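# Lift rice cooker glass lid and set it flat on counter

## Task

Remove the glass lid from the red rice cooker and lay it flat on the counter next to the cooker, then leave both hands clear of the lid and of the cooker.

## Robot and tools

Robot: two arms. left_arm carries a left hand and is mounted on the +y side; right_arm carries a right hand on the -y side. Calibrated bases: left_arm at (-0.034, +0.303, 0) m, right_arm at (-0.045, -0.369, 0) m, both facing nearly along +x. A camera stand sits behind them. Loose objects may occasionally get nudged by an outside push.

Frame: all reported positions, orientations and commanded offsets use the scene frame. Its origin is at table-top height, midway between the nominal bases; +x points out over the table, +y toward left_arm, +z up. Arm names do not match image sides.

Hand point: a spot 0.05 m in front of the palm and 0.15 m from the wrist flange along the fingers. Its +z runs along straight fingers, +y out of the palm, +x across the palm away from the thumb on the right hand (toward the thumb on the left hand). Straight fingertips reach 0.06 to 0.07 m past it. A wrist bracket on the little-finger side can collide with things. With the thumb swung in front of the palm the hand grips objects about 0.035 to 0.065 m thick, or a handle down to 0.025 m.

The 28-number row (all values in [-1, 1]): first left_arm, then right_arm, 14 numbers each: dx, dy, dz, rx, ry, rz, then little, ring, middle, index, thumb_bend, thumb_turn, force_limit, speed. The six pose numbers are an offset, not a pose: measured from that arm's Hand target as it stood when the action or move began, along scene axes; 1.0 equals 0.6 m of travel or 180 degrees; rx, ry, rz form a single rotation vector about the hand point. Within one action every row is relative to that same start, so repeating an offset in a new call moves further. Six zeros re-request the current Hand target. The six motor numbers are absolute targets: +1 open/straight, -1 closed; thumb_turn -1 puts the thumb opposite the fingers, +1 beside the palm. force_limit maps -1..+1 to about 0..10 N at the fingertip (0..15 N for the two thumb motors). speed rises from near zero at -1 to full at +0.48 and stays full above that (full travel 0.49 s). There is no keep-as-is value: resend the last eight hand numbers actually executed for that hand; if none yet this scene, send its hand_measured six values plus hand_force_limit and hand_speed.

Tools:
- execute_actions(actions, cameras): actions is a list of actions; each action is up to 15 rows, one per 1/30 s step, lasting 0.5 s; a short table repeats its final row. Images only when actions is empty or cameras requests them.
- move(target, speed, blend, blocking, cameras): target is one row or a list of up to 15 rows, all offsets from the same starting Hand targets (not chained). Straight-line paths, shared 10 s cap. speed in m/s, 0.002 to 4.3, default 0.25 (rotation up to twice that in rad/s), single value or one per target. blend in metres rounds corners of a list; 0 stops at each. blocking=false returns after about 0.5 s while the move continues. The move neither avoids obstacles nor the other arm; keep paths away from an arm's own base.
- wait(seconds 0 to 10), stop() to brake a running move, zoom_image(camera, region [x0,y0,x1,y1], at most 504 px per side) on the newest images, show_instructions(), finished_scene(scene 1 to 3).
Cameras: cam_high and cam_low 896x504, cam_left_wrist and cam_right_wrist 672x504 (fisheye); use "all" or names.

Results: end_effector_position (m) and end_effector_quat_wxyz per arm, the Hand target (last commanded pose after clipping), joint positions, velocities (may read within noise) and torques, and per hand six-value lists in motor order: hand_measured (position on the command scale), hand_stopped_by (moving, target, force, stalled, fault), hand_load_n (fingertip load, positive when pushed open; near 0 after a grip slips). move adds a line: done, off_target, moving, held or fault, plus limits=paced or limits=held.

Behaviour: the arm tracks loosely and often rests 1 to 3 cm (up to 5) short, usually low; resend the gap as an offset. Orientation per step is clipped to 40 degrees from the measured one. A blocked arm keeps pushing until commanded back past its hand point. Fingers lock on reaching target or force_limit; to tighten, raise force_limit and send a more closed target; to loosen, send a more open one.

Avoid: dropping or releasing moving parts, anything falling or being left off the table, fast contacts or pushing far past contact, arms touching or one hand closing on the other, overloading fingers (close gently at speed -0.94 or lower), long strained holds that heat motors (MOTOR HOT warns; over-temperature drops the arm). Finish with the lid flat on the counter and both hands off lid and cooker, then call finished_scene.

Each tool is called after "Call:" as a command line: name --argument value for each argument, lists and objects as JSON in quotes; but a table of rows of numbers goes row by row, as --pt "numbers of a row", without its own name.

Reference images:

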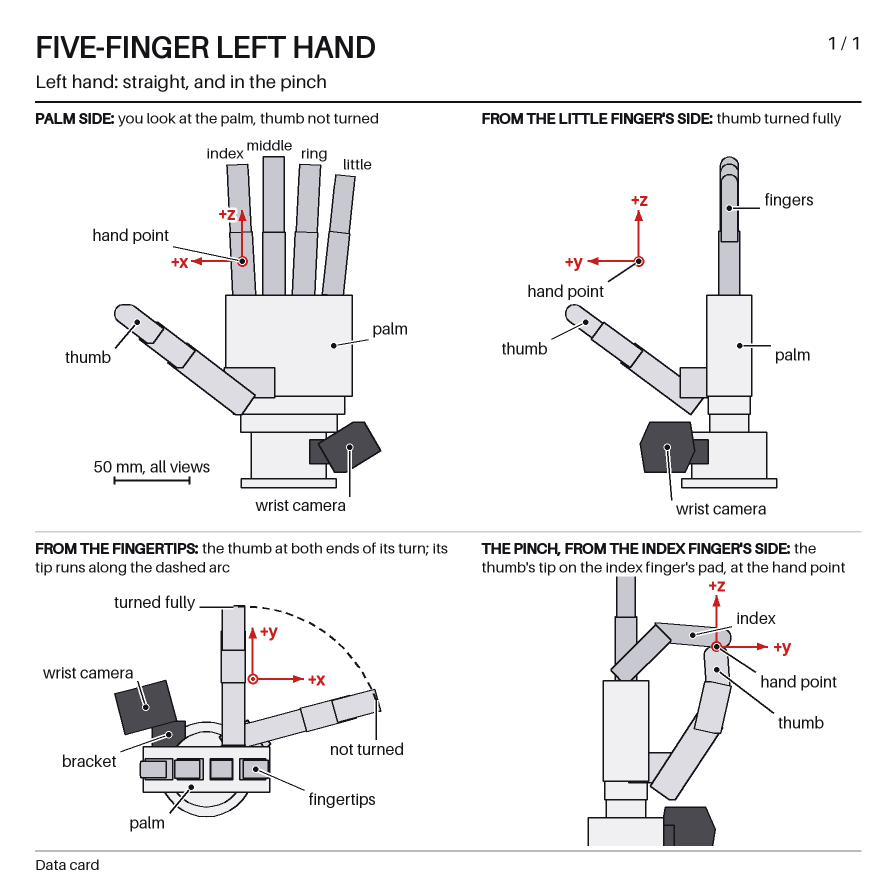

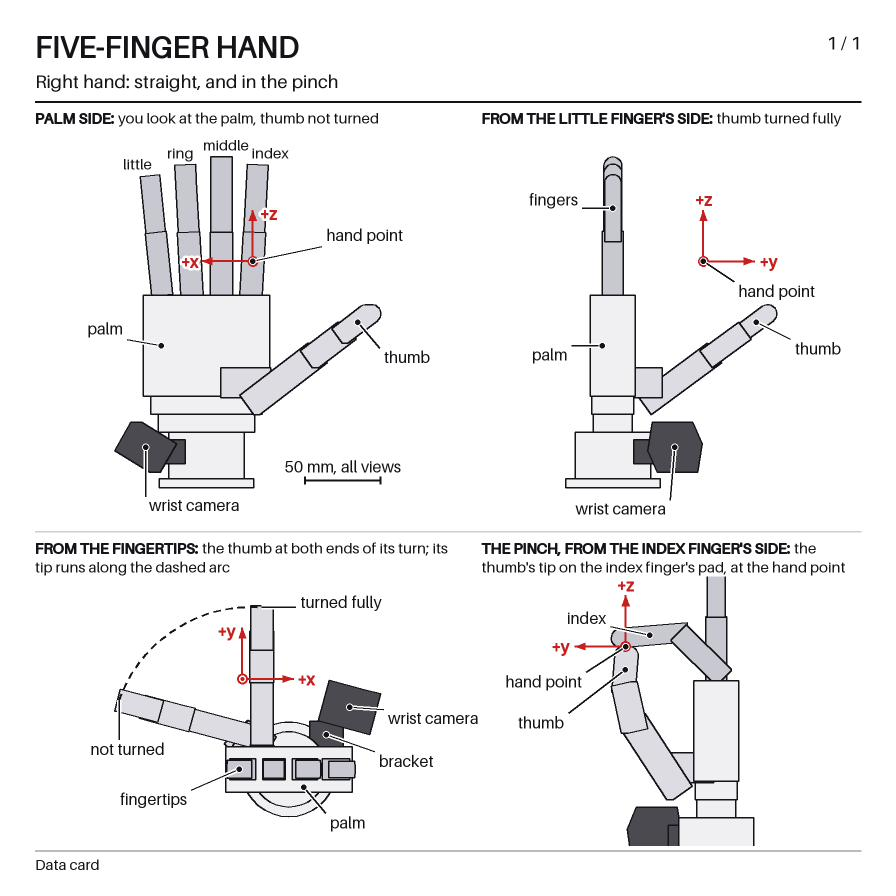

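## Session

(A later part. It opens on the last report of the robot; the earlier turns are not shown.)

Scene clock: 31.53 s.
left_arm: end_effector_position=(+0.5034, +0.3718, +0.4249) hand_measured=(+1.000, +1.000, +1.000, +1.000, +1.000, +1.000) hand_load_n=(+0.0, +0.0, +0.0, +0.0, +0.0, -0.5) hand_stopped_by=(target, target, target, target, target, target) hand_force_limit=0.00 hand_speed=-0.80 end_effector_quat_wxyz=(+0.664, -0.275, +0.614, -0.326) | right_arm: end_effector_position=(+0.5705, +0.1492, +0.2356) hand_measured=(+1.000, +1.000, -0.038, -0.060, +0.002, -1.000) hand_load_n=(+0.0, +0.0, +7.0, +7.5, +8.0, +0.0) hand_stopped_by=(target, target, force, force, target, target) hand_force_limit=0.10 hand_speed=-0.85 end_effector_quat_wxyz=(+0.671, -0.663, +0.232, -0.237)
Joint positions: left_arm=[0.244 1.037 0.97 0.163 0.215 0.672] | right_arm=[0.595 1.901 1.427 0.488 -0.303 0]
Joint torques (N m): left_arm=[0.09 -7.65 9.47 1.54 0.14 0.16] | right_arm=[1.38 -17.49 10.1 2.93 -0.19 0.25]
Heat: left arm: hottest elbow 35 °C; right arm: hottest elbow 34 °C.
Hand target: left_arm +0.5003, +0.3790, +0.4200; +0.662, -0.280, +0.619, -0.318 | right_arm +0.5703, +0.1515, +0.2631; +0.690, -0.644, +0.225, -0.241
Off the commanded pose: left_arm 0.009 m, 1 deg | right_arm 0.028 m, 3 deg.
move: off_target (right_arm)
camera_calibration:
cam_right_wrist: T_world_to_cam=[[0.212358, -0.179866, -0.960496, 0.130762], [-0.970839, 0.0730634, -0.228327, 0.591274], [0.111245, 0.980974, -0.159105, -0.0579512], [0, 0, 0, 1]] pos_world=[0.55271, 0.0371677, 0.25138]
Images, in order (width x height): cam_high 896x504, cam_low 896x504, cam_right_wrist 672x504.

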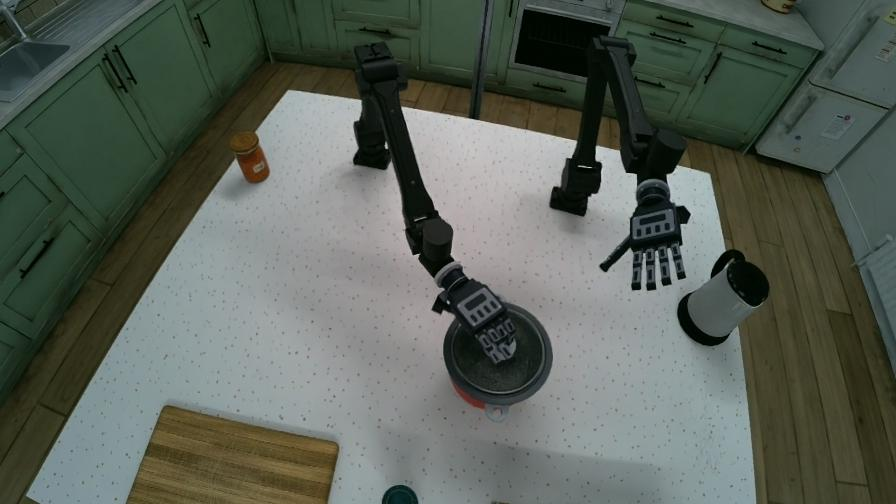

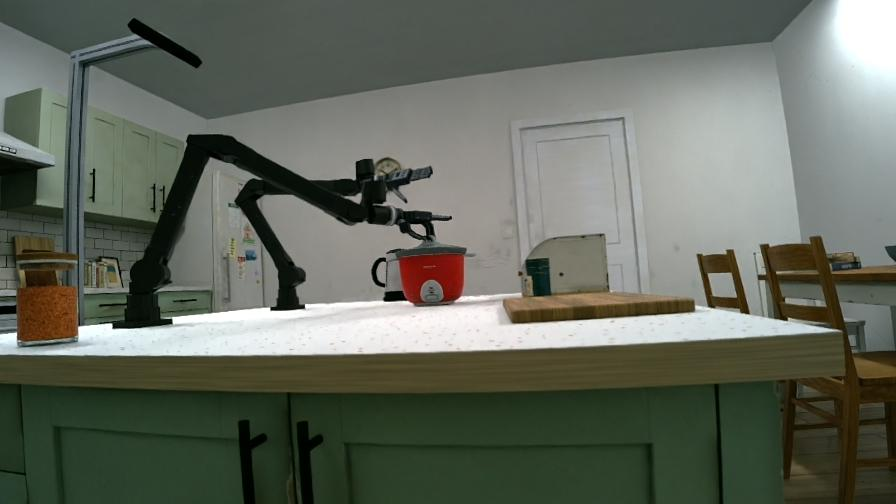

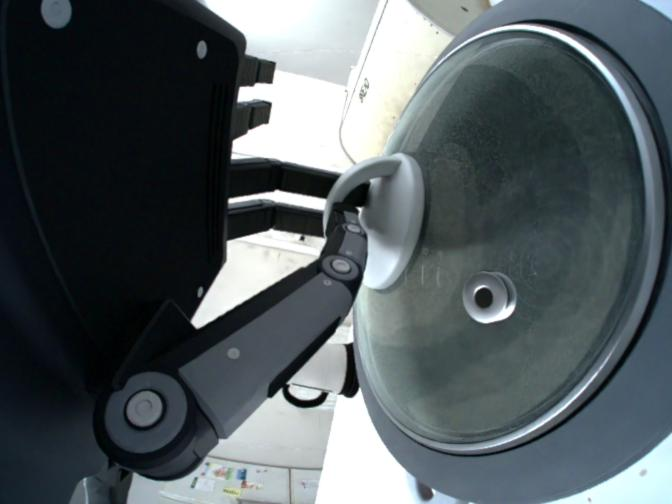

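Call:
move --target '[0,0,0,0,0,0,1,1,1,1,1,1,0,-0.8, 0,0,0.04,0.006,-0.005,0,1,1,-0.62,-0.62,0.0,-1,0.1,-0.85]' --speed 0.05 --cameras '["cam_high","cam_low","cam_right_wrist"]'

Call:
zoom_image --camera "cam_low" --region '[350, 210, 510, 320]'

Call:
zoom_image --camera "cam_high" --region '[430, 285, 570, 425]'

Scene clock: 32.60 s.
left_arm: end_effector_position=(+0.5034, +0.3718, +0.4249) hand_measured=(+1.000, +1.000, +1.000, +1.000, +1.000, +1.000) hand_load_n=(+0.0, +0.0, +0.0, +0.0, +0.0, +0.0) hand_stopped_by=(target, target, target, target, target, target) hand_force_limit=0.00 hand_speed=-0.80 end_effector_quat_wxyz=(+0.664, -0.275, +0.614, -0.326) | right_arm: end_effector_position=(+0.5702, +0.1494, +0.2358) hand_measured=(+1.000, +1.000, -0.038, -0.060, +0.002, -1.000) hand_load_n=(+0.0, +0.0, +7.5, +7.0, +8.0, -0.5) hand_stopped_by=(target, target, force, force, target, target) hand_force_limit=0.10 hand_speed=-0.85 end_effector_quat_wxyz=(+0.672, -0.662, +0.233, -0.236)
Joint positions: left_arm=[0.244 1.037 0.97 0.163 0.215 0.672] | right_arm=[0.595 1.901 1.427 0.488 -0.303 0.005]
Joint torques (N m): left_arm=[0.09 -7.65 9.47 1.54 0.13 0.16] | right_arm=[1.38 -19.08 11.29 2.55 -0.2 0.27]
Heat: left arm: hottest elbow 35 °C; right arm: hottest elbow 34 °C.
Hand target: left_arm +0.5003, +0.3790, +0.4200; +0.662, -0.280, +0.619, -0.318 | right_arm +0.5703, +0.1515, +0.2872; +0.698, -0.636, +0.221, -0.244
Off the commanded pose: left_arm 0.009 m, 1 deg | right_arm 0.051 m, 5 deg.
move: off_target (right_arm)
camera_calibration:
cam_right_wrist: T_world_to_cam=[[0.209067, -0.176605, -0.961822, 0.132872], [-0.971674, 0.0733047, -0.224669, 0.5906], [0.110184, 0.981548, -0.156277, -0.058269], [0, 0, 0, 1]] pos_world=[0.552512, 0.037366, 0.251383]
Images, in order (width x height): cam_high 896x504, cam_low 896x504, cam_right_wrist 672x504.

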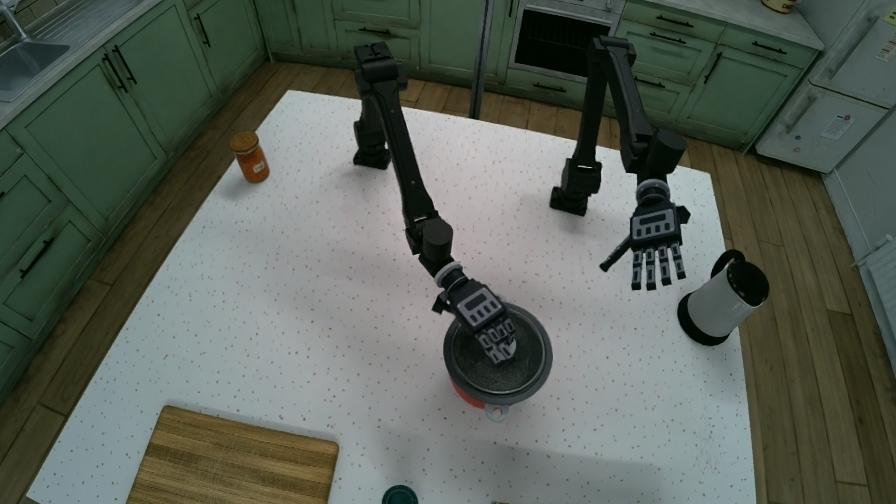

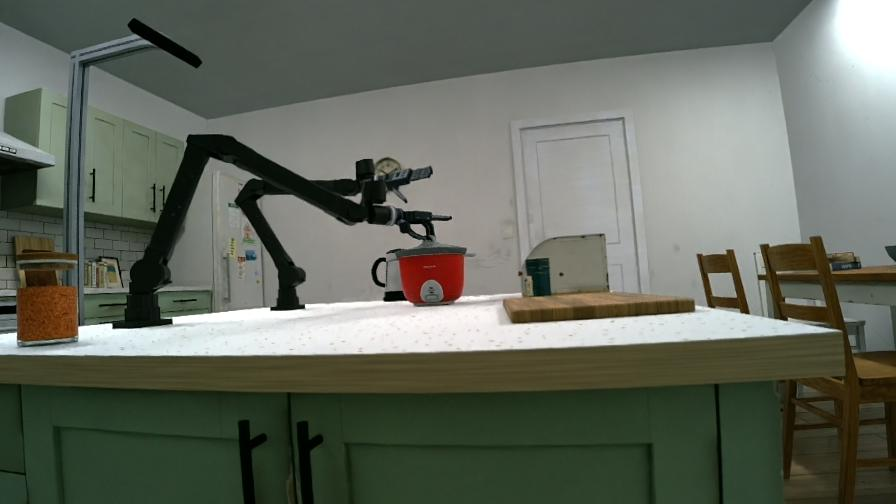

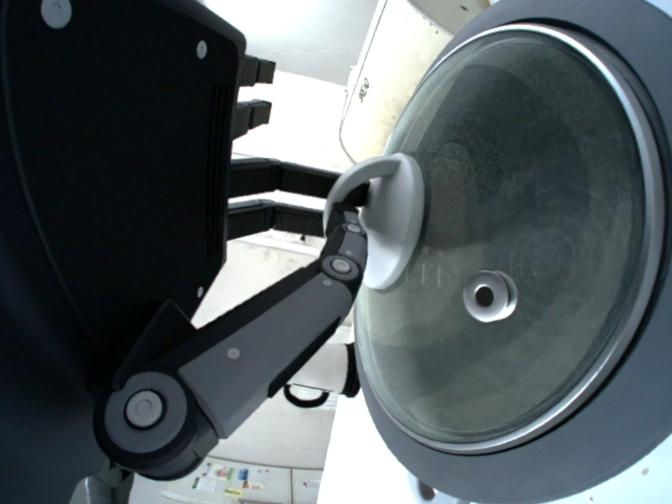

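Scaled by 3.150 from the camera's 896x504 image, which has a finer 1280x720 frame.

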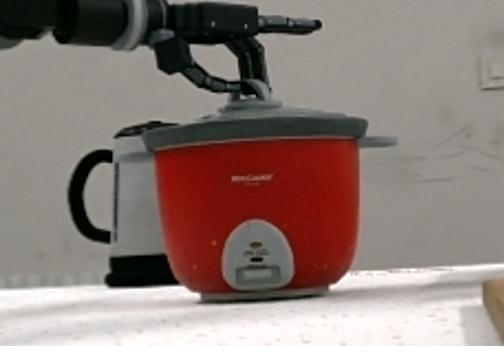

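Scaled by 3.600 from the camera's 896x504 image, which has a finer 1280x720 frame.

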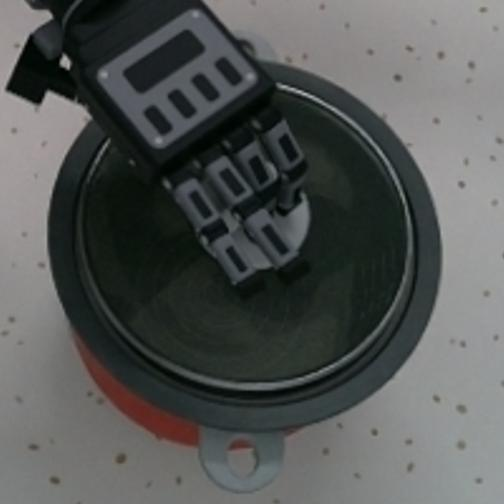

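Call:
move --target '[0,0,0,0,0,0,1,1,1,1,1,1,0,-0.8, 0,0,0.03,0.0,0.0,0,1,1,-0.62,-0.62,0.0,-1,0.1,-0.85]' --speed 0.05 --cameras '["cam_high","cam_low","cam_right_wrist"]'

Call:
zoom_image --camera "cam_low" --region '[350, 210, 510, 320]'

Call:
zoom_image --camera "cam_high" --region '[430, 285, 570, 425]'

Scene clock: 33.67 s.
left_arm: end_effector_position=(+0.5034, +0.3718, +0.4249) hand_measured=(+1.000, +1.000, +1.000, +1.000, +1.000, +1.000) hand_load_n=(+0.0, +0.0, +0.0, -0.5, -0.5, +0.0) hand_stopped_by=(target, target, target, target, target, target) hand_force_limit=0.00 hand_speed=-0.80 end_effector_quat_wxyz=(+0.664, -0.275, +0.614, -0.326) | right_arm: end_effector_position=(+0.5683, +0.1481, +0.2397) hand_measured=(+1.000, +1.000, -0.038, -0.060, +0.002, -1.000) hand_load_n=(+0.0, +0.0, +10.0, +7.5, +14.5, -0.5) hand_stopped_by=(target, target, force, force, target, target) hand_force_limit=0.10 hand_speed=-0.85 end_effector_quat_wxyz=(+0.669, -0.665, +0.235, -0.234)
Joint positions: left_arm=[0.244 1.037 0.97 0.163 0.215 0.672] | right_arm=[0.595 1.89 1.427 0.468 -0.302 0.006]
Joint torques (N m): left_arm=[0.09 -7.65 9.46 1.55 0.14 0.16] | right_arm=[1.03 -19.78 12.77 1.89 -0.22 0.27]
Heat: left arm: hottest elbow 35 °C; right arm: hottest elbow 35 °C.
Hand target: left_arm +0.5003, +0.3790, +0.4200; +0.662, -0.280, +0.619, -0.318 | right_arm +0.5703, +0.1515, +0.3053; +0.698, -0.636, +0.222, -0.244
Off the commanded pose: left_arm 0.009 m, 1 deg | right_arm 0.066 m, 5 deg.
move: off_target (right_arm)
camera_calibration:
cam_right_wrist: T_world_to_cam=[[0.201306, -0.181029, -0.962655, 0.142007], [-0.973362, 0.0731289, -0.217297, 0.588913], [0.109735, 0.980755, -0.161486, -0.0544759], [0, 0, 0, 1]] pos_world=[0.550617, 0.0360683, 0.255875]
Images, in order (width x height): cam_high 896x504, cam_low 896x504, cam_right_wrist 672x504.

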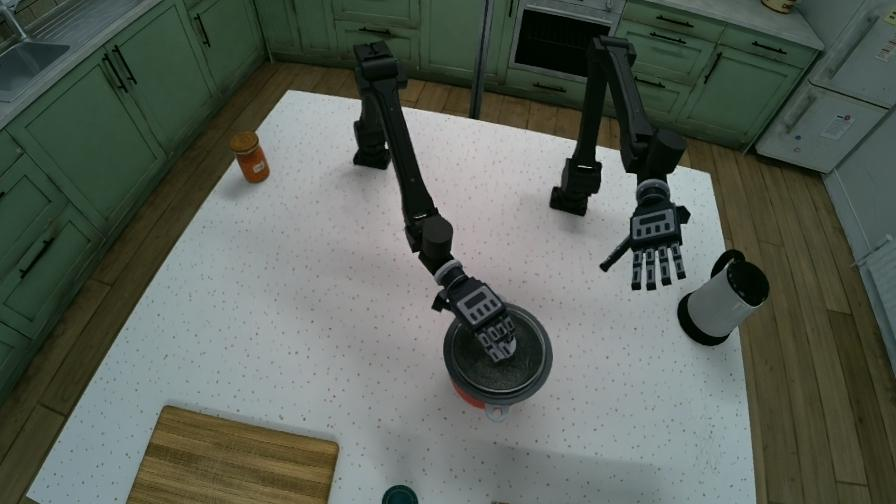

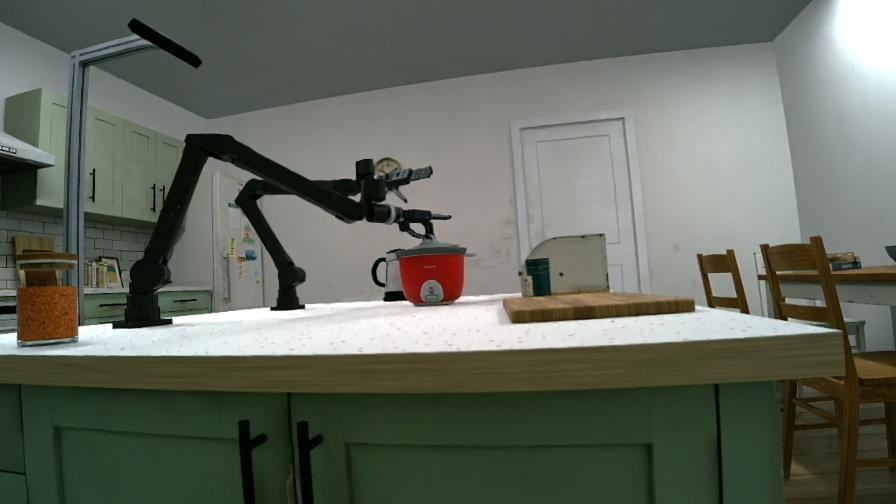

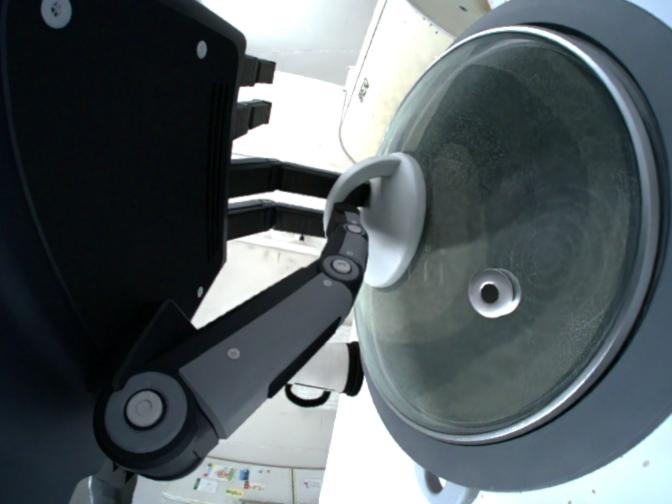

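Scaled by 3.150 from the camera's 896x504 image, which has a finer 1280x720 frame.

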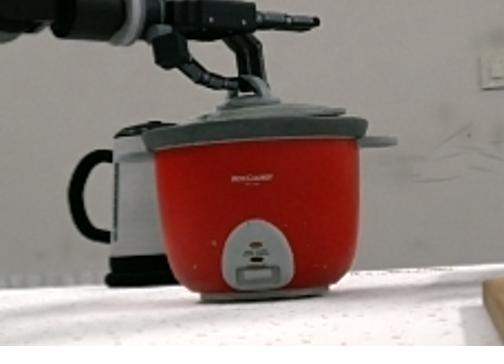

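Scaled by 3.600 from the camera's 896x504 image, which has a finer 1280x720 frame.

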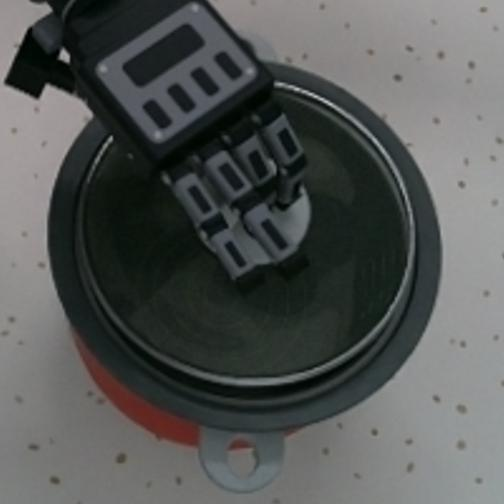

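Call:
move --target '[0,0,0,0,0,0,1,1,1,1,1,1,0,-0.8, 0.012,0.002,0.0,0.0,0.0,0,1,1,-0.62,-0.62,0.0,-1,0.1,-0.85]' --speed 0.05 --cameras '["cam_high","cam_low","cam_right_wrist"]'

Call:
zoom_image --camera "cam_low" --region '[350, 210, 510, 320]'

Call:
zoom_image --camera "cam_high" --region '[430, 285, 570, 425]'

Scene clock: 34.70 s.
left_arm: end_effector_position=(+0.5034, +0.3718, +0.4249) hand_measured=(+1.000, +1.000, +1.000, +1.000, +1.000, +1.000) hand_load_n=(+0.5, +0.0, +0.0, +0.0, +0.0, +0.0) hand_stopped_by=(target, target, target, target, target, target) hand_force_limit=0.00 hand_speed=-0.80 end_effector_quat_wxyz=(+0.664, -0.275, +0.614, -0.326) | right_arm: end_effector_position=(+0.5682, +0.1480, +0.2392) hand_measured=(+1.000, +1.000, -0.038, -0.060, +0.002, -1.000) hand_load_n=(+0.0, +0.0, +10.0, +8.0, +14.0, -0.5) hand_stopped_by=(target, target, force, force, target, target) hand_force_limit=0.10 hand_speed=-0.85 end_effector_quat_wxyz=(+0.669, -0.665, +0.236, -0.233)
Joint positions: left_arm=[0.244 1.037 0.97 0.163 0.215 0.672] | right_arm=[0.595 1.89 1.427 0.466 -0.302 0.006]
Joint torques (N m): left_arm=[0.09 -7.65 9.44 1.52 0.14 0.16] | right_arm=[0.91 -18.84 14.16 1.74 -0.39 0.28]
Heat: left arm: hottest elbow 35 °C; right arm: hottest elbow 35 °C.
Hand target: left_arm +0.5003, +0.3790, +0.4200; +0.662, -0.280, +0.619, -0.318 | right_arm +0.5774, +0.1528, +0.3053; +0.698, -0.636, +0.221, -0.244
Off the commanded pose: left_arm 0.009 m, 1 deg | right_arm 0.067 m, 5 deg.
move: off_target (right_arm)
camera_calibration:
cam_right_wrist: T_world_to_cam=[[0.199835, -0.182018, -0.962775, 0.142478], [-0.973702, 0.0728326, -0.215872, 0.588668], [0.109414, 0.980594, -0.162676, -0.0539567], [0, 0, 0, 1]] pos_world=[0.550618, 0.0359689, 0.255474]
Images, in order (width x height): cam_high 896x504, cam_low 896x504, cam_right_wrist 672x504.

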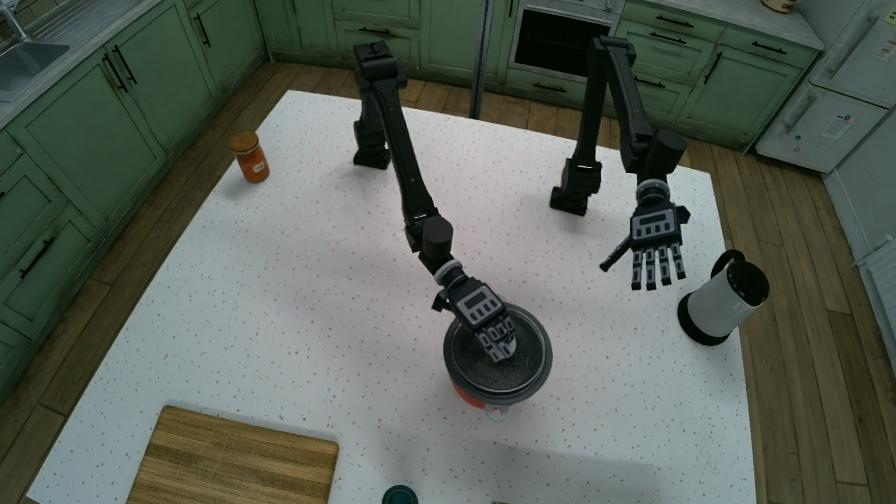

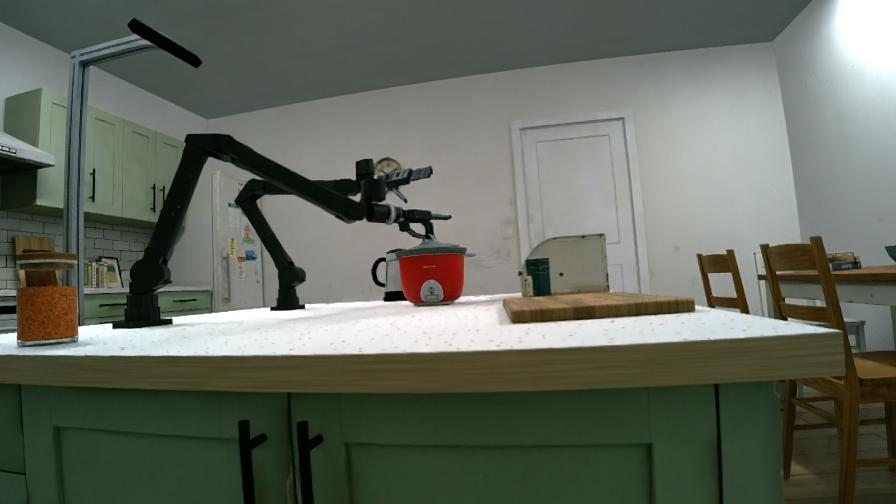

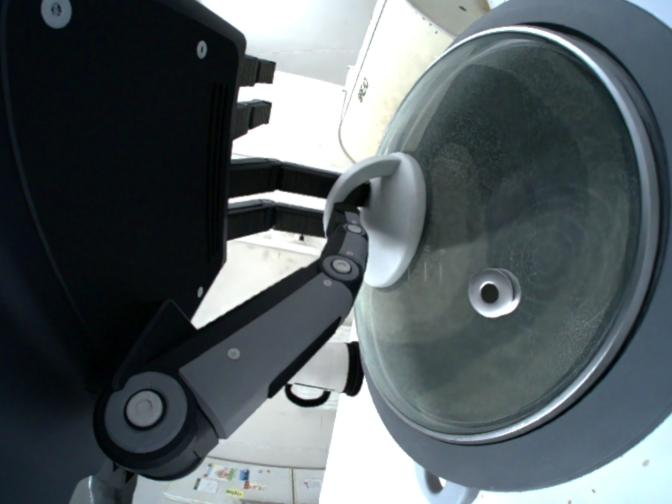

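Scaled by 3.150 from the camera's 896x504 image, which has a finer 1280x720 frame.

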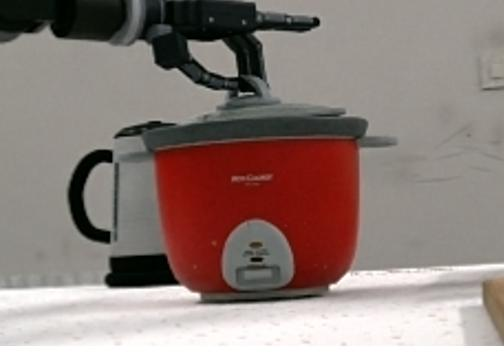

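Scaled by 3.600 from the camera's 896x504 image, which has a finer 1280x720 frame.

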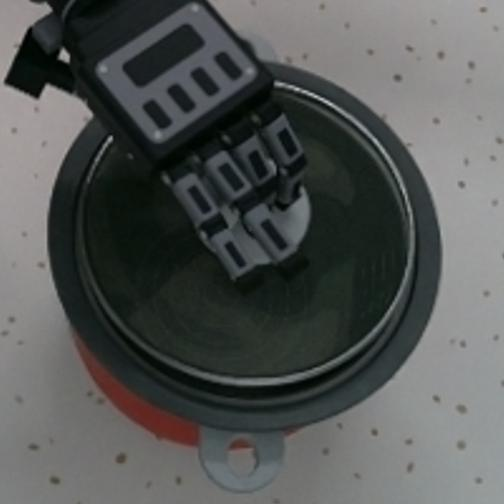

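Call:
move --target '[0,0,0,0,0,0,1,1,1,1,1,1,0,-0.8, 0.03,0.015,0.0,0.0,0.0,0,1,1,-0.62,-0.62,0.0,-1,0.1,-0.85]' --speed 0.05 --cameras '["cam_high","cam_low","cam_right_wrist"]'

Call:
zoom_image --camera "cam_low" --region '[350, 210, 510, 320]'

Call:
zoom_image --camera "cam_high" --region '[430, 285, 570, 425]'

Scene clock: 36.17 s.
left_arm: end_effector_position=(+0.5034, +0.3718, +0.4249) hand_measured=(+1.000, +1.000, +1.000, +1.000, +1.000, +1.000) hand_load_n=(+0.0, +0.0, -0.5, +0.0, +0.0, +0.0) hand_stopped_by=(target, target, target, target, target, target) hand_force_limit=0.00 hand_speed=-0.80 end_effector_quat_wxyz=(+0.664, -0.275, +0.614, -0.326) | right_arm: end_effector_position=(+0.5743, +0.1519, +0.2433) hand_measured=(+1.000, +1.000, -0.038, -0.060, +0.002, -1.000) hand_load_n=(+0.0, +0.0, +4.0, +7.5, +9.5, +0.5) hand_stopped_by=(target, target, force, force, target, target) hand_force_limit=0.10 hand_speed=-0.85 end_effector_quat_wxyz=(+0.667, -0.669, +0.237, -0.227)
Joint positions: left_arm=[0.244 1.037 0.97 0.163 0.215 0.672] | right_arm=[0.592 1.903 1.466 0.43 -0.314 0.01]
Joint torques (N m): left_arm=[0.15 -7.65 9.47 1.54 0.13 0.16] | right_arm=[0.85 -17.26 16.21 2.28 -0.12 0.23]
Heat: left arm: hottest elbow 35 °C; right arm: hottest elbow 35 °C.
Hand target: left_arm +0.5003, +0.3790, +0.4200; +0.662, -0.280, +0.619, -0.318 | right_arm +0.5955, +0.1616, +0.3054; +0.698, -0.636, +0.222, -0.244
Off the commanded pose: left_arm 0.009 m, 1 deg | right_arm 0.066 m, 6 deg.
move: off_target (right_arm)
camera_calibration:
cam_right_wrist: T_world_to_cam=[[0.189729, -0.18308, -0.964616, 0.152409], [-0.976842, 0.0637698, -0.204237, 0.595496], [0.098905, 0.981028, -0.166741, -0.050809], [0, 0, 0, 1]] pos_world=[0.557815, 0.0397733, 0.260166]
Images, in order (width x height): cam_high 896x504, cam_low 896x504, cam_right_wrist 672x504.

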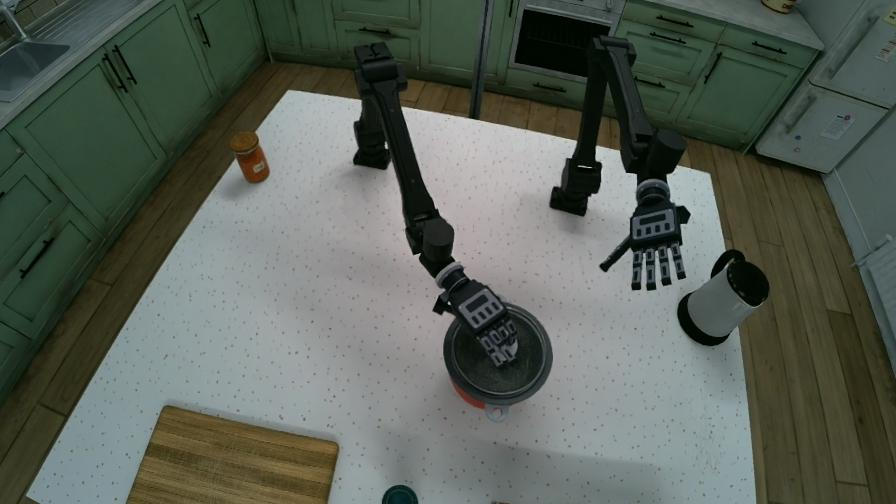

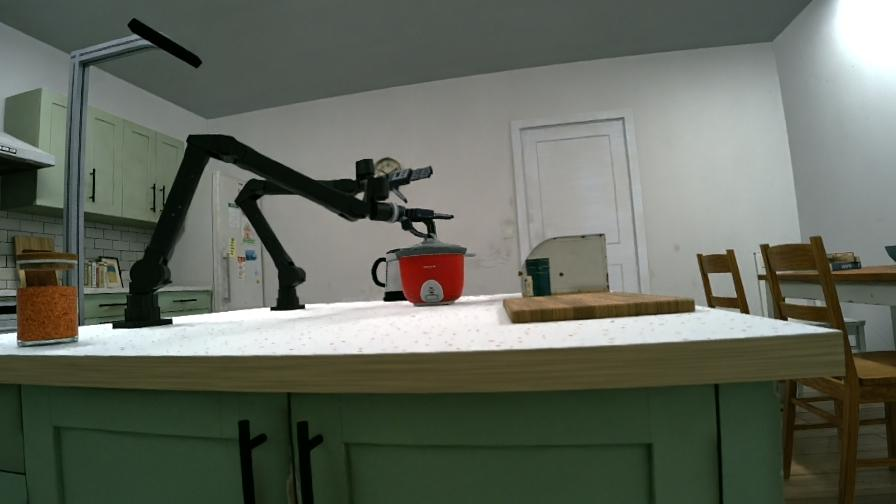

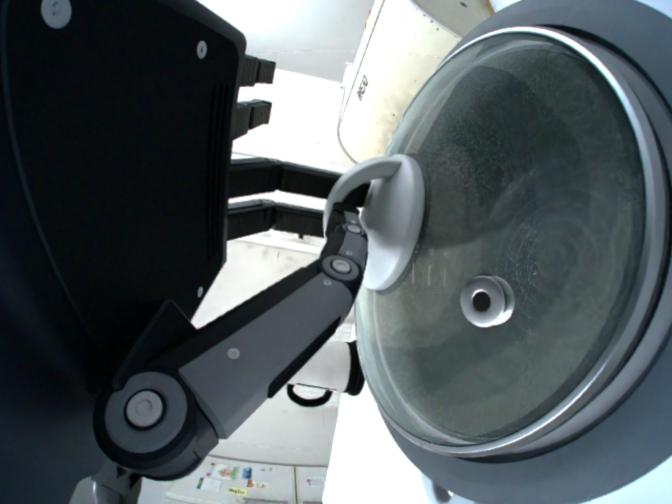

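Scaled by 3.150 from the camera's 896x504 image, which has a finer 1280x720 frame.

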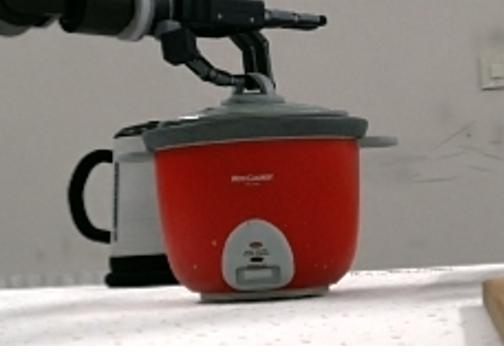

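Scaled by 3.600 from the camera's 896x504 image, which has a finer 1280x720 frame.

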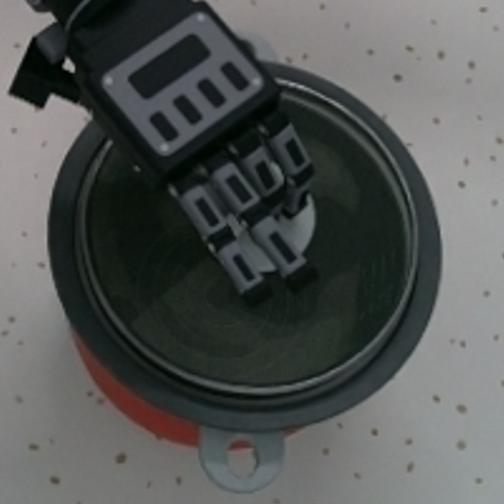

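Call:
move --target '[0,0,0,0,0,0,1,1,1,1,1,1,0,-0.8, 0,0,0.04,0.0,0.0,0,1,1,-0.62,-0.62,0.0,-1,0.1,-0.85]' --speed 0.05 --cameras '["cam_high","cam_low","cam_right_wrist"]'

Call:
zoom_image --camera "cam_low" --region '[350, 210, 510, 320]'

Call:
zoom_image --camera "cam_high" --region '[430, 285, 570, 425]'

Scene clock: 37.50 s.
left_arm: end_effector_position=(+0.5034, +0.3718, +0.4249) hand_measured=(+1.000, +1.000, +1.000, +1.000, +1.000, +1.000) hand_load_n=(+0.0, +0.0, +0.0, +0.0, +0.0, +0.0) hand_stopped_by=(target, target, target, target, target, target) hand_force_limit=0.00 hand_speed=-0.80 end_effector_quat_wxyz=(+0.664, -0.275, +0.614, -0.326) | right_arm: end_effector_position=(+0.5767, +0.1537, +0.2472) hand_measured=(+1.000, +1.000, -0.038, -0.060, +0.002, -1.000) hand_load_n=(+0.0, +0.0, +4.0, +7.0, +9.5, +0.0) hand_stopped_by=(target, target, force, force, target, target) hand_force_limit=0.10 hand_speed=-0.85 end_effector_quat_wxyz=(+0.661, -0.675, +0.241, -0.221)
Joint positions: left_arm=[0.244 1.037 0.97 0.163 0.215 0.672] | right_arm=[0.592 1.903 1.495 0.377 -0.315 0.01]
Joint torques (N m): left_arm=[0.09 -7.65 9.46 1.52 0.14 0.16] | right_arm=[0.79 -18.84 16.42 2.28 -0.13 0.24]
Heat: left arm: hottest elbow 35 °C; right arm: hottest elbow 36 °C.
Hand target: left_arm +0.5003, +0.3790, +0.4200; +0.662, -0.280, +0.619, -0.318 | right_arm +0.5953, +0.1618, +0.3291; +0.698, -0.636, +0.222, -0.244
Off the commanded pose: left_arm 0.009 m, 1 deg | right_arm 0.085 m, 7 deg.
move: off_target (right_arm)
camera_calibration:
cam_right_wrist: T_world_to_cam=[[0.170607, -0.195864, -0.965676, 0.169353], [-0.980783, 0.0603811, -0.185523, 0.596667], [0.0946459, 0.97877, -0.181799, -0.0456064], [0, 0, 0, 1]] pos_world=[0.560625, 0.041781, 0.265944]
Images, in order (width x height): cam_high 896x504, cam_low 896x504, cam_right_wrist 672x504.

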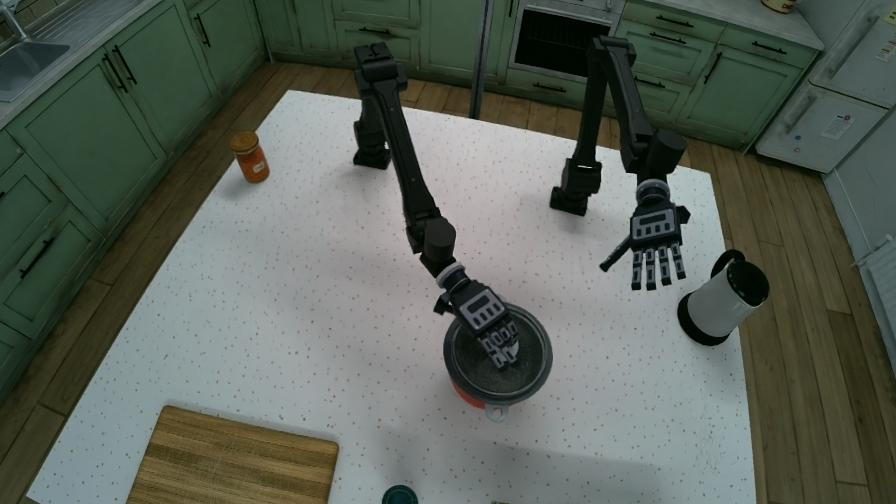

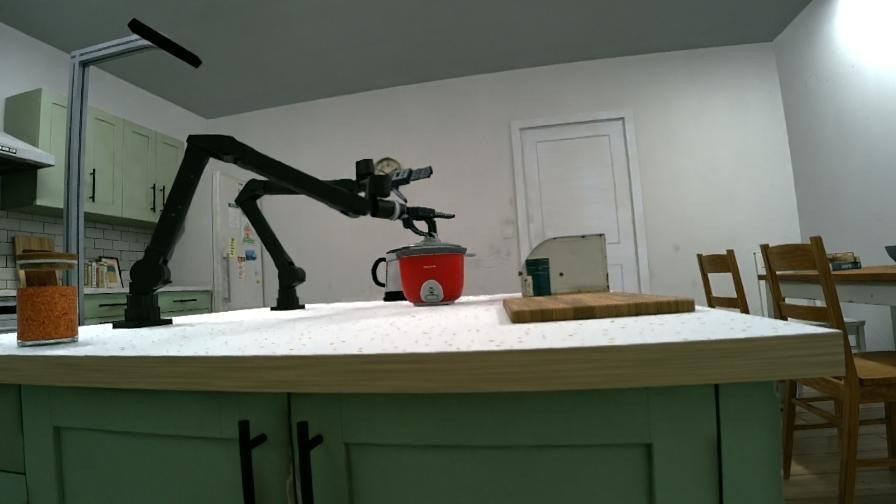

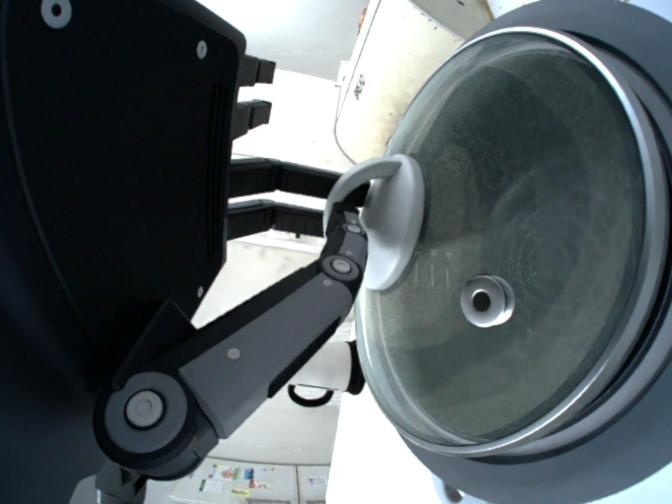

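Scaled by 3.150 from the camera's 896x504 image, which has a finer 1280x720 frame.

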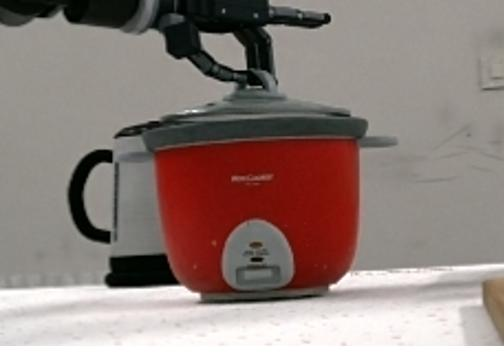

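Scaled by 3.600 from the camera's 896x504 image, which has a finer 1280x720 frame.

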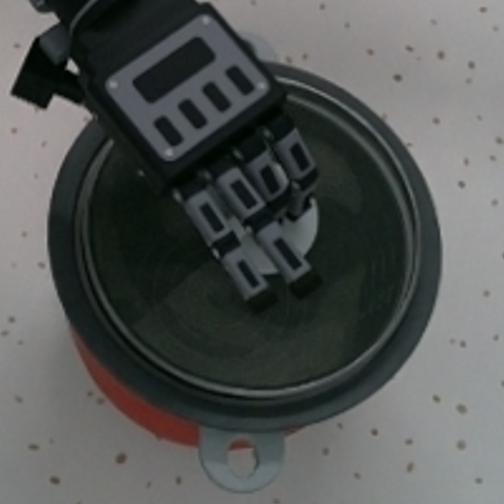

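Call:
move --target '[0,0,0,0,0,0,1,1,1,1,1,1,0,-0.8, 0,0,0.06,0.0,0.0,0,1,1,-0.62,-0.62,0.0,-1,0.1,-0.85]' --speed 0.06 --cameras '["cam_high","cam_low","cam_right_wrist"]'

Call:
zoom_image --camera "cam_low" --region '[350, 210, 510, 320]'

Call:
zoom_image --camera "cam_high" --region '[430, 285, 570, 425]'

Scene clock: 39.10 s.
left_arm: end_effector_position=(+0.5034, +0.3718, +0.4249) hand_measured=(+1.000, +1.000, +1.000, +1.000, +1.000, +1.000) hand_load_n=(+0.0, +0.0, +0.0, +0.0, +0.0, +0.0) hand_stopped_by=(target, target, target, target, target, target) hand_force_limit=0.00 hand_speed=-0.80 end_effector_quat_wxyz=(+0.664, -0.275, +0.614, -0.326) | right_arm: end_effector_position=(+0.5802, +0.1560, +0.2742) hand_measured=(+1.000, +1.000, -0.038, -0.060, +0.002, -1.000) hand_load_n=(+0.0, +0.0, +4.0, +7.5, +10.0, +0.0) hand_stopped_by=(target, target, force, force, target, target) hand_force_limit=0.10 hand_speed=-0.85 end_effector_quat_wxyz=(+0.658, -0.678, +0.244, -0.219)
Joint positions: left_arm=[0.244 1.037 0.97 0.163 0.215 0.672] | right_arm=[0.592 1.887 1.554 0.293 -0.315 0.01]
Joint torques (N m): left_arm=[0.09 -7.65 9.47 1.54 0.14 0.16] | right_arm=[0.79 -19.49 16.77 2.25 -0.11 0.25]
Heat: left arm: hottest elbow 35 °C; right arm: hottest elbow 36 °C.
Hand target: left_arm +0.5003, +0.3790, +0.4200; +0.662, -0.280, +0.619, -0.318 | right_arm +0.5954, +0.1618, +0.3651; +0.698, -0.636, +0.222, -0.244
Off the commanded pose: left_arm 0.009 m, 1 deg | right_arm 0.092 m, 8 deg.
move: off_target (right_arm)
camera_calibration:
cam_right_wrist: T_world_to_cam=[[0.162619, -0.201209, -0.965956, 0.200778], [-0.982287, 0.0593553, -0.177732, 0.603894], [0.0930958, 0.977748, -0.187992, -0.0406342], [0, 0, 0, 1]] pos_world=[0.56433, 0.044284, 0.293635]
Images, in order (width x height): cam_high 896x504, cam_low 896x504, cam_right_wrist 672x504.

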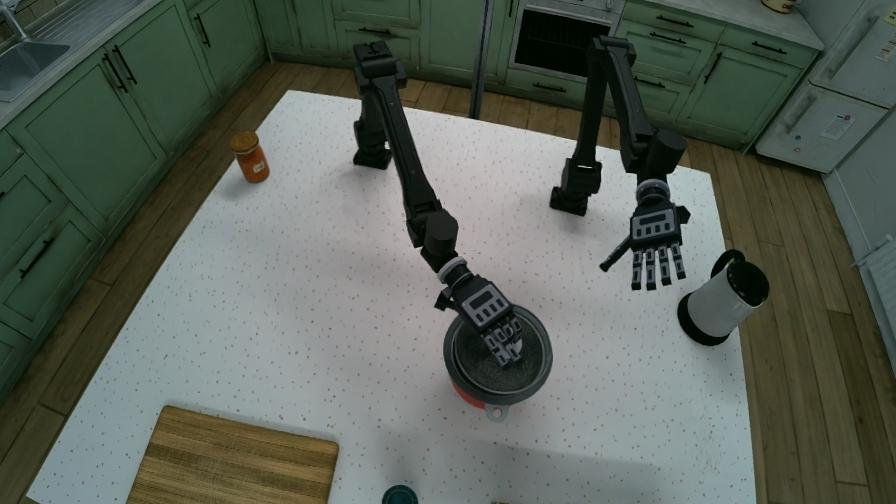

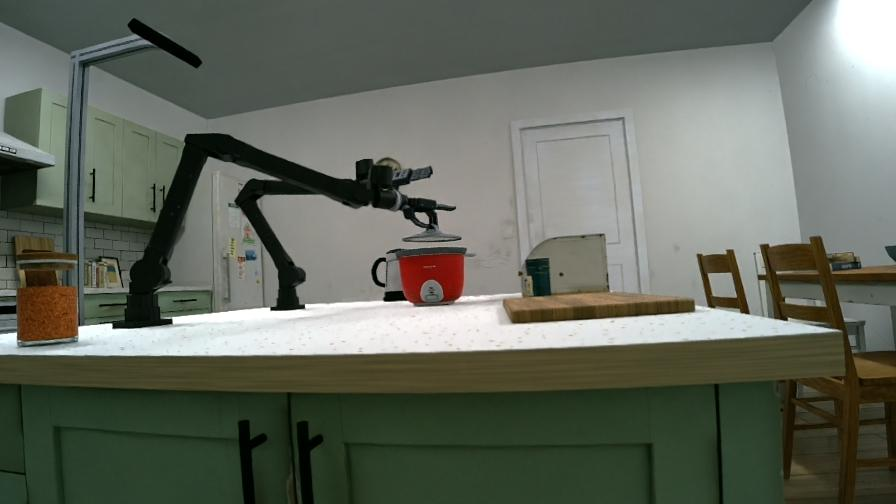

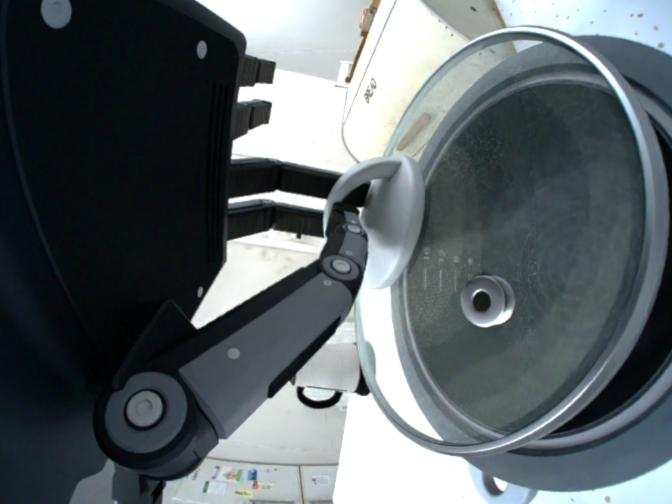

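Scaled by 3.150 from the camera's 896x504 image, which has a finer 1280x720 frame.

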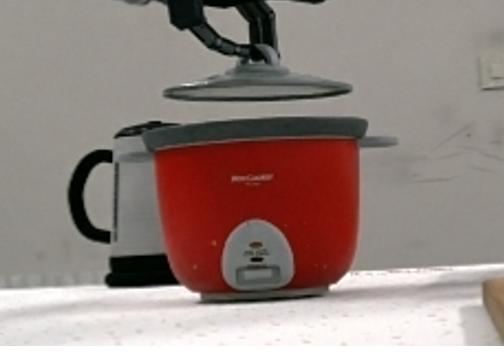

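Scaled by 3.600 from the camera's 896x504 image, which has a finer 1280x720 frame.

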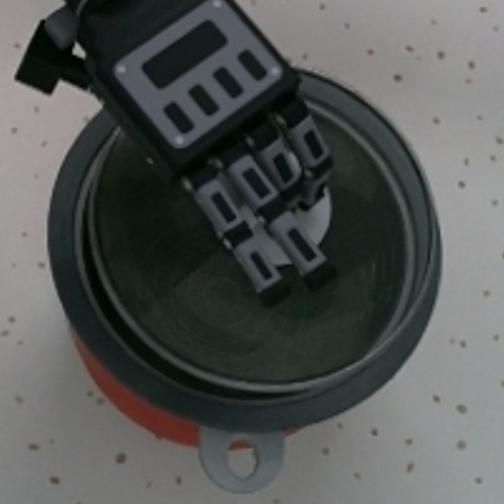

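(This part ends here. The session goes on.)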